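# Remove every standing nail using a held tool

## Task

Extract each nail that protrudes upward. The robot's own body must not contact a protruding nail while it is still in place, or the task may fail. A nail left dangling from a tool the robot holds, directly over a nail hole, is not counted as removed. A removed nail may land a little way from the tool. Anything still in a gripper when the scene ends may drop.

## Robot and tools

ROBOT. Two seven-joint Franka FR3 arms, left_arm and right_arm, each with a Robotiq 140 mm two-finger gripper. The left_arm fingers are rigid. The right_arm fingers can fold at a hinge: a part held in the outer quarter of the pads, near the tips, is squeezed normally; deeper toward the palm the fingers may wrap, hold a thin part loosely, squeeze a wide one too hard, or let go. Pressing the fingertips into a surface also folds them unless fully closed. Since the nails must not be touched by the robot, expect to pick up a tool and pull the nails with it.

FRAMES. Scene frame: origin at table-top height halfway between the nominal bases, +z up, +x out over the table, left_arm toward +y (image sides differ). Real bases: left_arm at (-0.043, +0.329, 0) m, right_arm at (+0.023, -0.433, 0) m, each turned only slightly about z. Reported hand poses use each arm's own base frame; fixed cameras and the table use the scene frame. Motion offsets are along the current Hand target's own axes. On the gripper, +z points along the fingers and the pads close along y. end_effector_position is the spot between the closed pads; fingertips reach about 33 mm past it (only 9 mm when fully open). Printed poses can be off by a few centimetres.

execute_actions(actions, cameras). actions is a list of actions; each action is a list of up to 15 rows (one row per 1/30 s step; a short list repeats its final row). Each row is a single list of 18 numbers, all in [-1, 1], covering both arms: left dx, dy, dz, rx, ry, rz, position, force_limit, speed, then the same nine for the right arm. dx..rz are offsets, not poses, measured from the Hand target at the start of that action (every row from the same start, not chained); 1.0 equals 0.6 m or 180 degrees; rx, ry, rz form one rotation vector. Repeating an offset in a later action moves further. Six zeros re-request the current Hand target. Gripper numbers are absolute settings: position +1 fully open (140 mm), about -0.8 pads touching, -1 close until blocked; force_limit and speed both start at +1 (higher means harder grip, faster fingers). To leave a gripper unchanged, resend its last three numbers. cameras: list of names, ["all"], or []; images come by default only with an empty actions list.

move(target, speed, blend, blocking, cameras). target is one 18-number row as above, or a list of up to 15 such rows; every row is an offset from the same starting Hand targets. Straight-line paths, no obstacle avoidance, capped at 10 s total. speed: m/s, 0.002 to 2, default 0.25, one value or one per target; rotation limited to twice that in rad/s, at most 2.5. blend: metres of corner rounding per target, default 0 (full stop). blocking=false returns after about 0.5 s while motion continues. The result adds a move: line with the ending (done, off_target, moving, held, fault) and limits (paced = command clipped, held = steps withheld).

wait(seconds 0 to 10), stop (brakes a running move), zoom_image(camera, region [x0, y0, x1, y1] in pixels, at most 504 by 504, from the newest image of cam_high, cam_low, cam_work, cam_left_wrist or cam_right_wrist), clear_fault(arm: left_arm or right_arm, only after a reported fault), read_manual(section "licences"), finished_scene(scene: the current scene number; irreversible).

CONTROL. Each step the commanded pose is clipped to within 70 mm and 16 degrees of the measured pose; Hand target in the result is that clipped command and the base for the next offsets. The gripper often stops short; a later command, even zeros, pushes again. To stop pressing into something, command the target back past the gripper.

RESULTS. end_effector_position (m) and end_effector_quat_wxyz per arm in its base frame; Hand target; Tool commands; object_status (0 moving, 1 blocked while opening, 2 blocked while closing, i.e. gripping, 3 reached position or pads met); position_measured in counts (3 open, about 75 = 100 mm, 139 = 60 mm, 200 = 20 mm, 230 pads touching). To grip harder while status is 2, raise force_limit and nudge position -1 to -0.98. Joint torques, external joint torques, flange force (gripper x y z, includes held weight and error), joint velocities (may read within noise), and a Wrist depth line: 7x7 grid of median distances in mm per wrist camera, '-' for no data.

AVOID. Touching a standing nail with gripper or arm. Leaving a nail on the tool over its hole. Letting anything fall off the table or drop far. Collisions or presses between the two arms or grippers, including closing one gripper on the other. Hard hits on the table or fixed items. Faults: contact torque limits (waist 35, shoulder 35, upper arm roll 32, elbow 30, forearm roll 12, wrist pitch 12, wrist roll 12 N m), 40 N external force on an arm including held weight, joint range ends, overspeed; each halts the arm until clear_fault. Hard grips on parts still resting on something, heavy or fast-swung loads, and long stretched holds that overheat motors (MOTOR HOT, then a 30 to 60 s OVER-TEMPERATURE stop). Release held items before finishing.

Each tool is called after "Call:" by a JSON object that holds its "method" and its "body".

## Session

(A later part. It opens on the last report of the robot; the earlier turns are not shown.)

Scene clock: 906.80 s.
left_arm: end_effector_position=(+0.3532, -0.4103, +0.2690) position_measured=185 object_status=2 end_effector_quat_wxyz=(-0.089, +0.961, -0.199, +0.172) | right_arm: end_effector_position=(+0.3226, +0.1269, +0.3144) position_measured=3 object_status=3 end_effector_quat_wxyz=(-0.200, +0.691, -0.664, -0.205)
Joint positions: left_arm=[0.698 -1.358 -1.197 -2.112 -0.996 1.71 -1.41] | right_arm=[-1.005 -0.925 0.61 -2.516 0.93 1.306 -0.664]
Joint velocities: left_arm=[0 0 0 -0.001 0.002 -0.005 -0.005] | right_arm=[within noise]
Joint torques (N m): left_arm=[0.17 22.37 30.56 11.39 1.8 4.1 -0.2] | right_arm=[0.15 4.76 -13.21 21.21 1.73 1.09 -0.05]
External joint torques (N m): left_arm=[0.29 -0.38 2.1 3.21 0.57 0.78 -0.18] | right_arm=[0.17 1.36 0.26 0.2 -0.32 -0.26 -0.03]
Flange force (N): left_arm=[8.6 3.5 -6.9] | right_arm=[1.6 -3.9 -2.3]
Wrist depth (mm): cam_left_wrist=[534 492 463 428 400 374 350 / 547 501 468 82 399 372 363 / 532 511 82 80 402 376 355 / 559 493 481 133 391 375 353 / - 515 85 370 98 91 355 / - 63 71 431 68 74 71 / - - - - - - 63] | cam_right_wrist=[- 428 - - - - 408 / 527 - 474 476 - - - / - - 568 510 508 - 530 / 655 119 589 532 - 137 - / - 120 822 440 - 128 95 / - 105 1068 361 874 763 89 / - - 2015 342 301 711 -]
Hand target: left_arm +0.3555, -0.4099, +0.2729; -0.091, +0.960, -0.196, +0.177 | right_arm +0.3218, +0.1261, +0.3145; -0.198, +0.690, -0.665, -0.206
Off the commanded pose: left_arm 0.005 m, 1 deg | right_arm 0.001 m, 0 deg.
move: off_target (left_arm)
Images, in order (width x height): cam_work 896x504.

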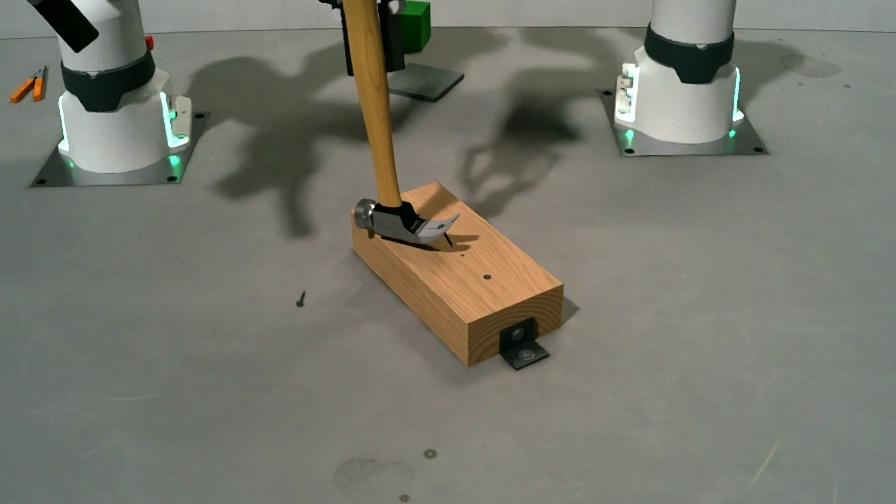

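Call:
{"method": "move", "body": {"target": [[0.0355,-0.0285,-0.107,0,0,0,-1,1,1,0,0,0,0,0,0,1,1,1],[0.0458,-0.5495,0.034,0,0,0,-1,1,1,0,0,0,0,0,0,1,1,1],[-0.011,-0.504,0.206,0,0,0,-1,1,1,0,0,0,0,0,0,1,1,1]], "speed": [0.1,0.15,0.08], "blend": 0.02, "cameras": ["cam_work","cam_low","cam_high"]}}

Call:
{"method": "zoom_image", "body": {"camera": "cam_work", "region": [340, 160, 600, 380]}}

Scene clock: 925.67 s.
left_arm: end_effector_position=(+0.4963, -0.1202, +0.2270) position_measured=185 object_status=2 end_effector_quat_wxyz=(-0.090, +0.962, -0.195, +0.170) | right_arm: end_effector_position=(+0.3226, +0.1269, +0.3144) position_measured=3 object_status=3 end_effector_quat_wxyz=(-0.200, +0.691, -0.664, -0.205)
Joint positions: left_arm=[0.984 -1.049 -1.189 -2.478 -0.996 2.151 -0.796] | right_arm=[-1.005 -0.925 0.61 -2.516 0.93 1.306 -0.664]
Joint velocities: left_arm=[0.002 0.001 0 0 -0.001 0.003 0.006] | right_arm=[within noise]
Joint torques (N m): left_arm=[0.26 9.63 22.97 18.2 0.29 4.88 0.13] | right_arm=[0.14 4.79 -13.17 21.19 1.74 1.09 -0.04]
External joint torques (N m): left_arm=[0.23 -0.85 1.22 3.17 -0.47 1.46 0.15] | right_arm=[0.15 1.45 0.28 0.14 -0.31 -0.25 -0.03]
Flange force (N): left_arm=[7.3 -1.6 -0.4] | right_arm=[1.8 -4.1 -2.2]
Wrist depth (mm): cam_left_wrist=[481 443 408 379 360 330 310 / 495 437 415 371 355 331 309 / 492 444 82 80 356 331 266 / 526 455 420 147 348 298 267 / 487 466 85 381 98 91 269 / - 63 71 382 68 74 263 / - - - 385 - - 63] | cam_right_wrist=[435 419 - - 412 - 411 / 498 524 - - 471 - 462 / - 570 594 521 529 550 - / 670 119 548 566 630 146 - / - 119 - - 895 128 95 / - 112 1100 1051 963 763 89 / - - 590 - - 709 -]
Hand target: left_arm +0.5004, -0.1200, +0.2311; -0.091, +0.960, -0.196, +0.177 | right_arm +0.3218, +0.1261, +0.3145; -0.198, +0.690, -0.665, -0.206
Off the commanded pose: left_arm 0.006 m, 1 deg | right_arm 0.001 m, 0 deg.
move: off_target (left_arm)
Images, in order (width x height): cam_high 896x504, cam_low 896x504, cam_work 896x504.

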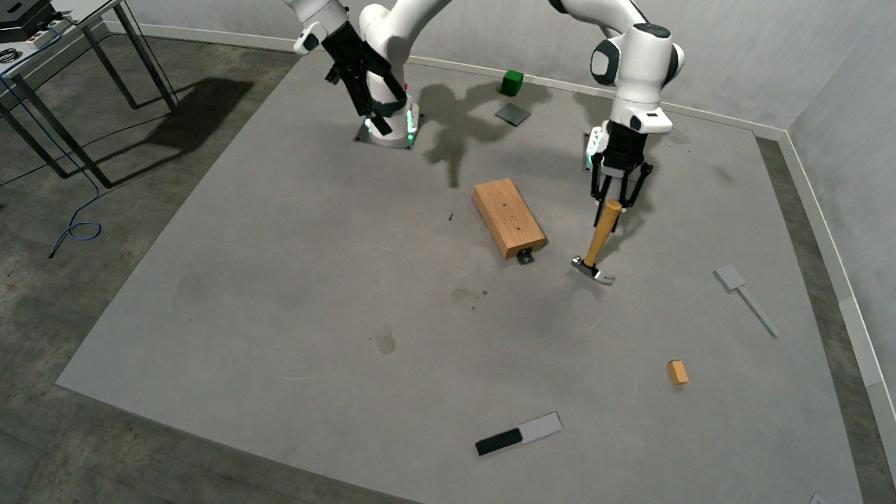

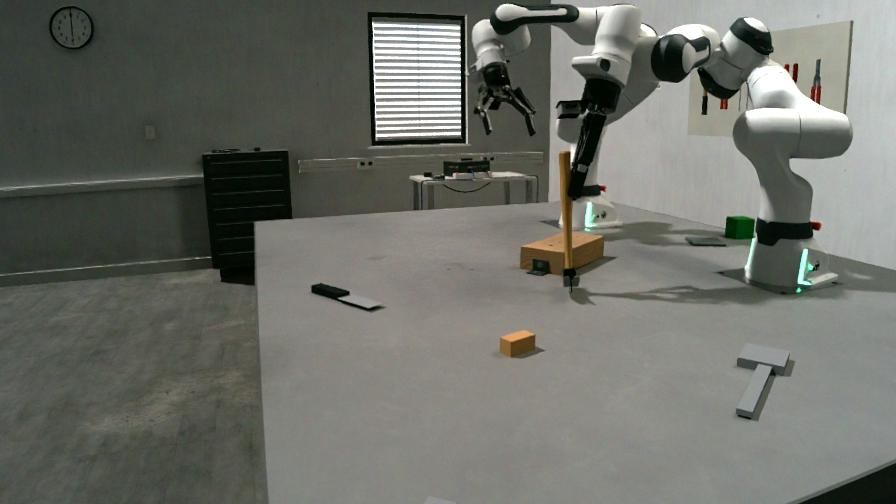

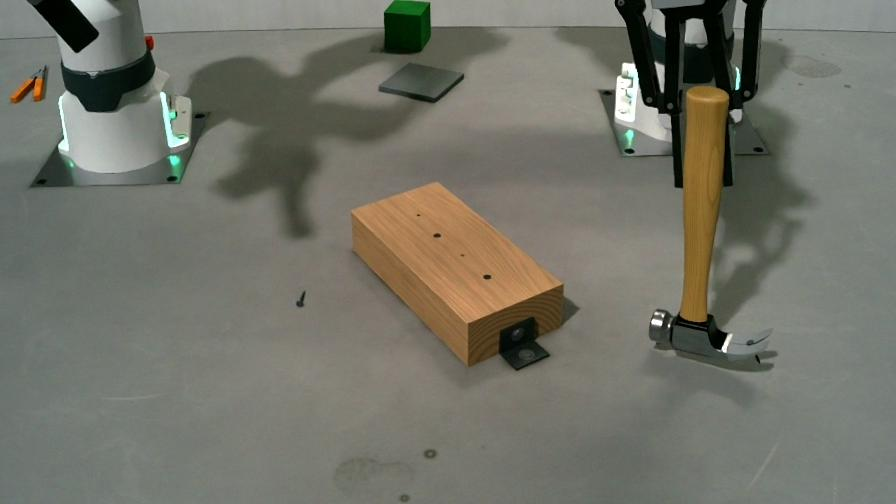

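Scaled by 1.938.

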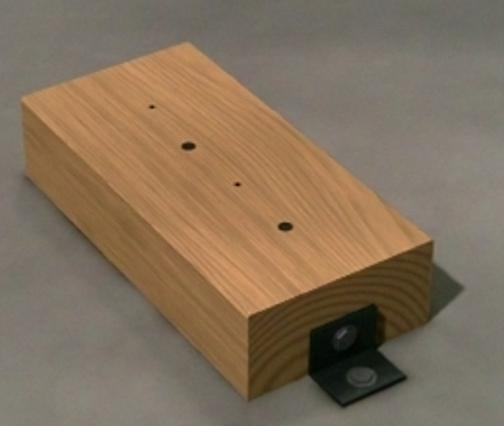

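Call:
{"method": "finished_scene", "body": {"scene": 1}}

The scene is finished: the task was done.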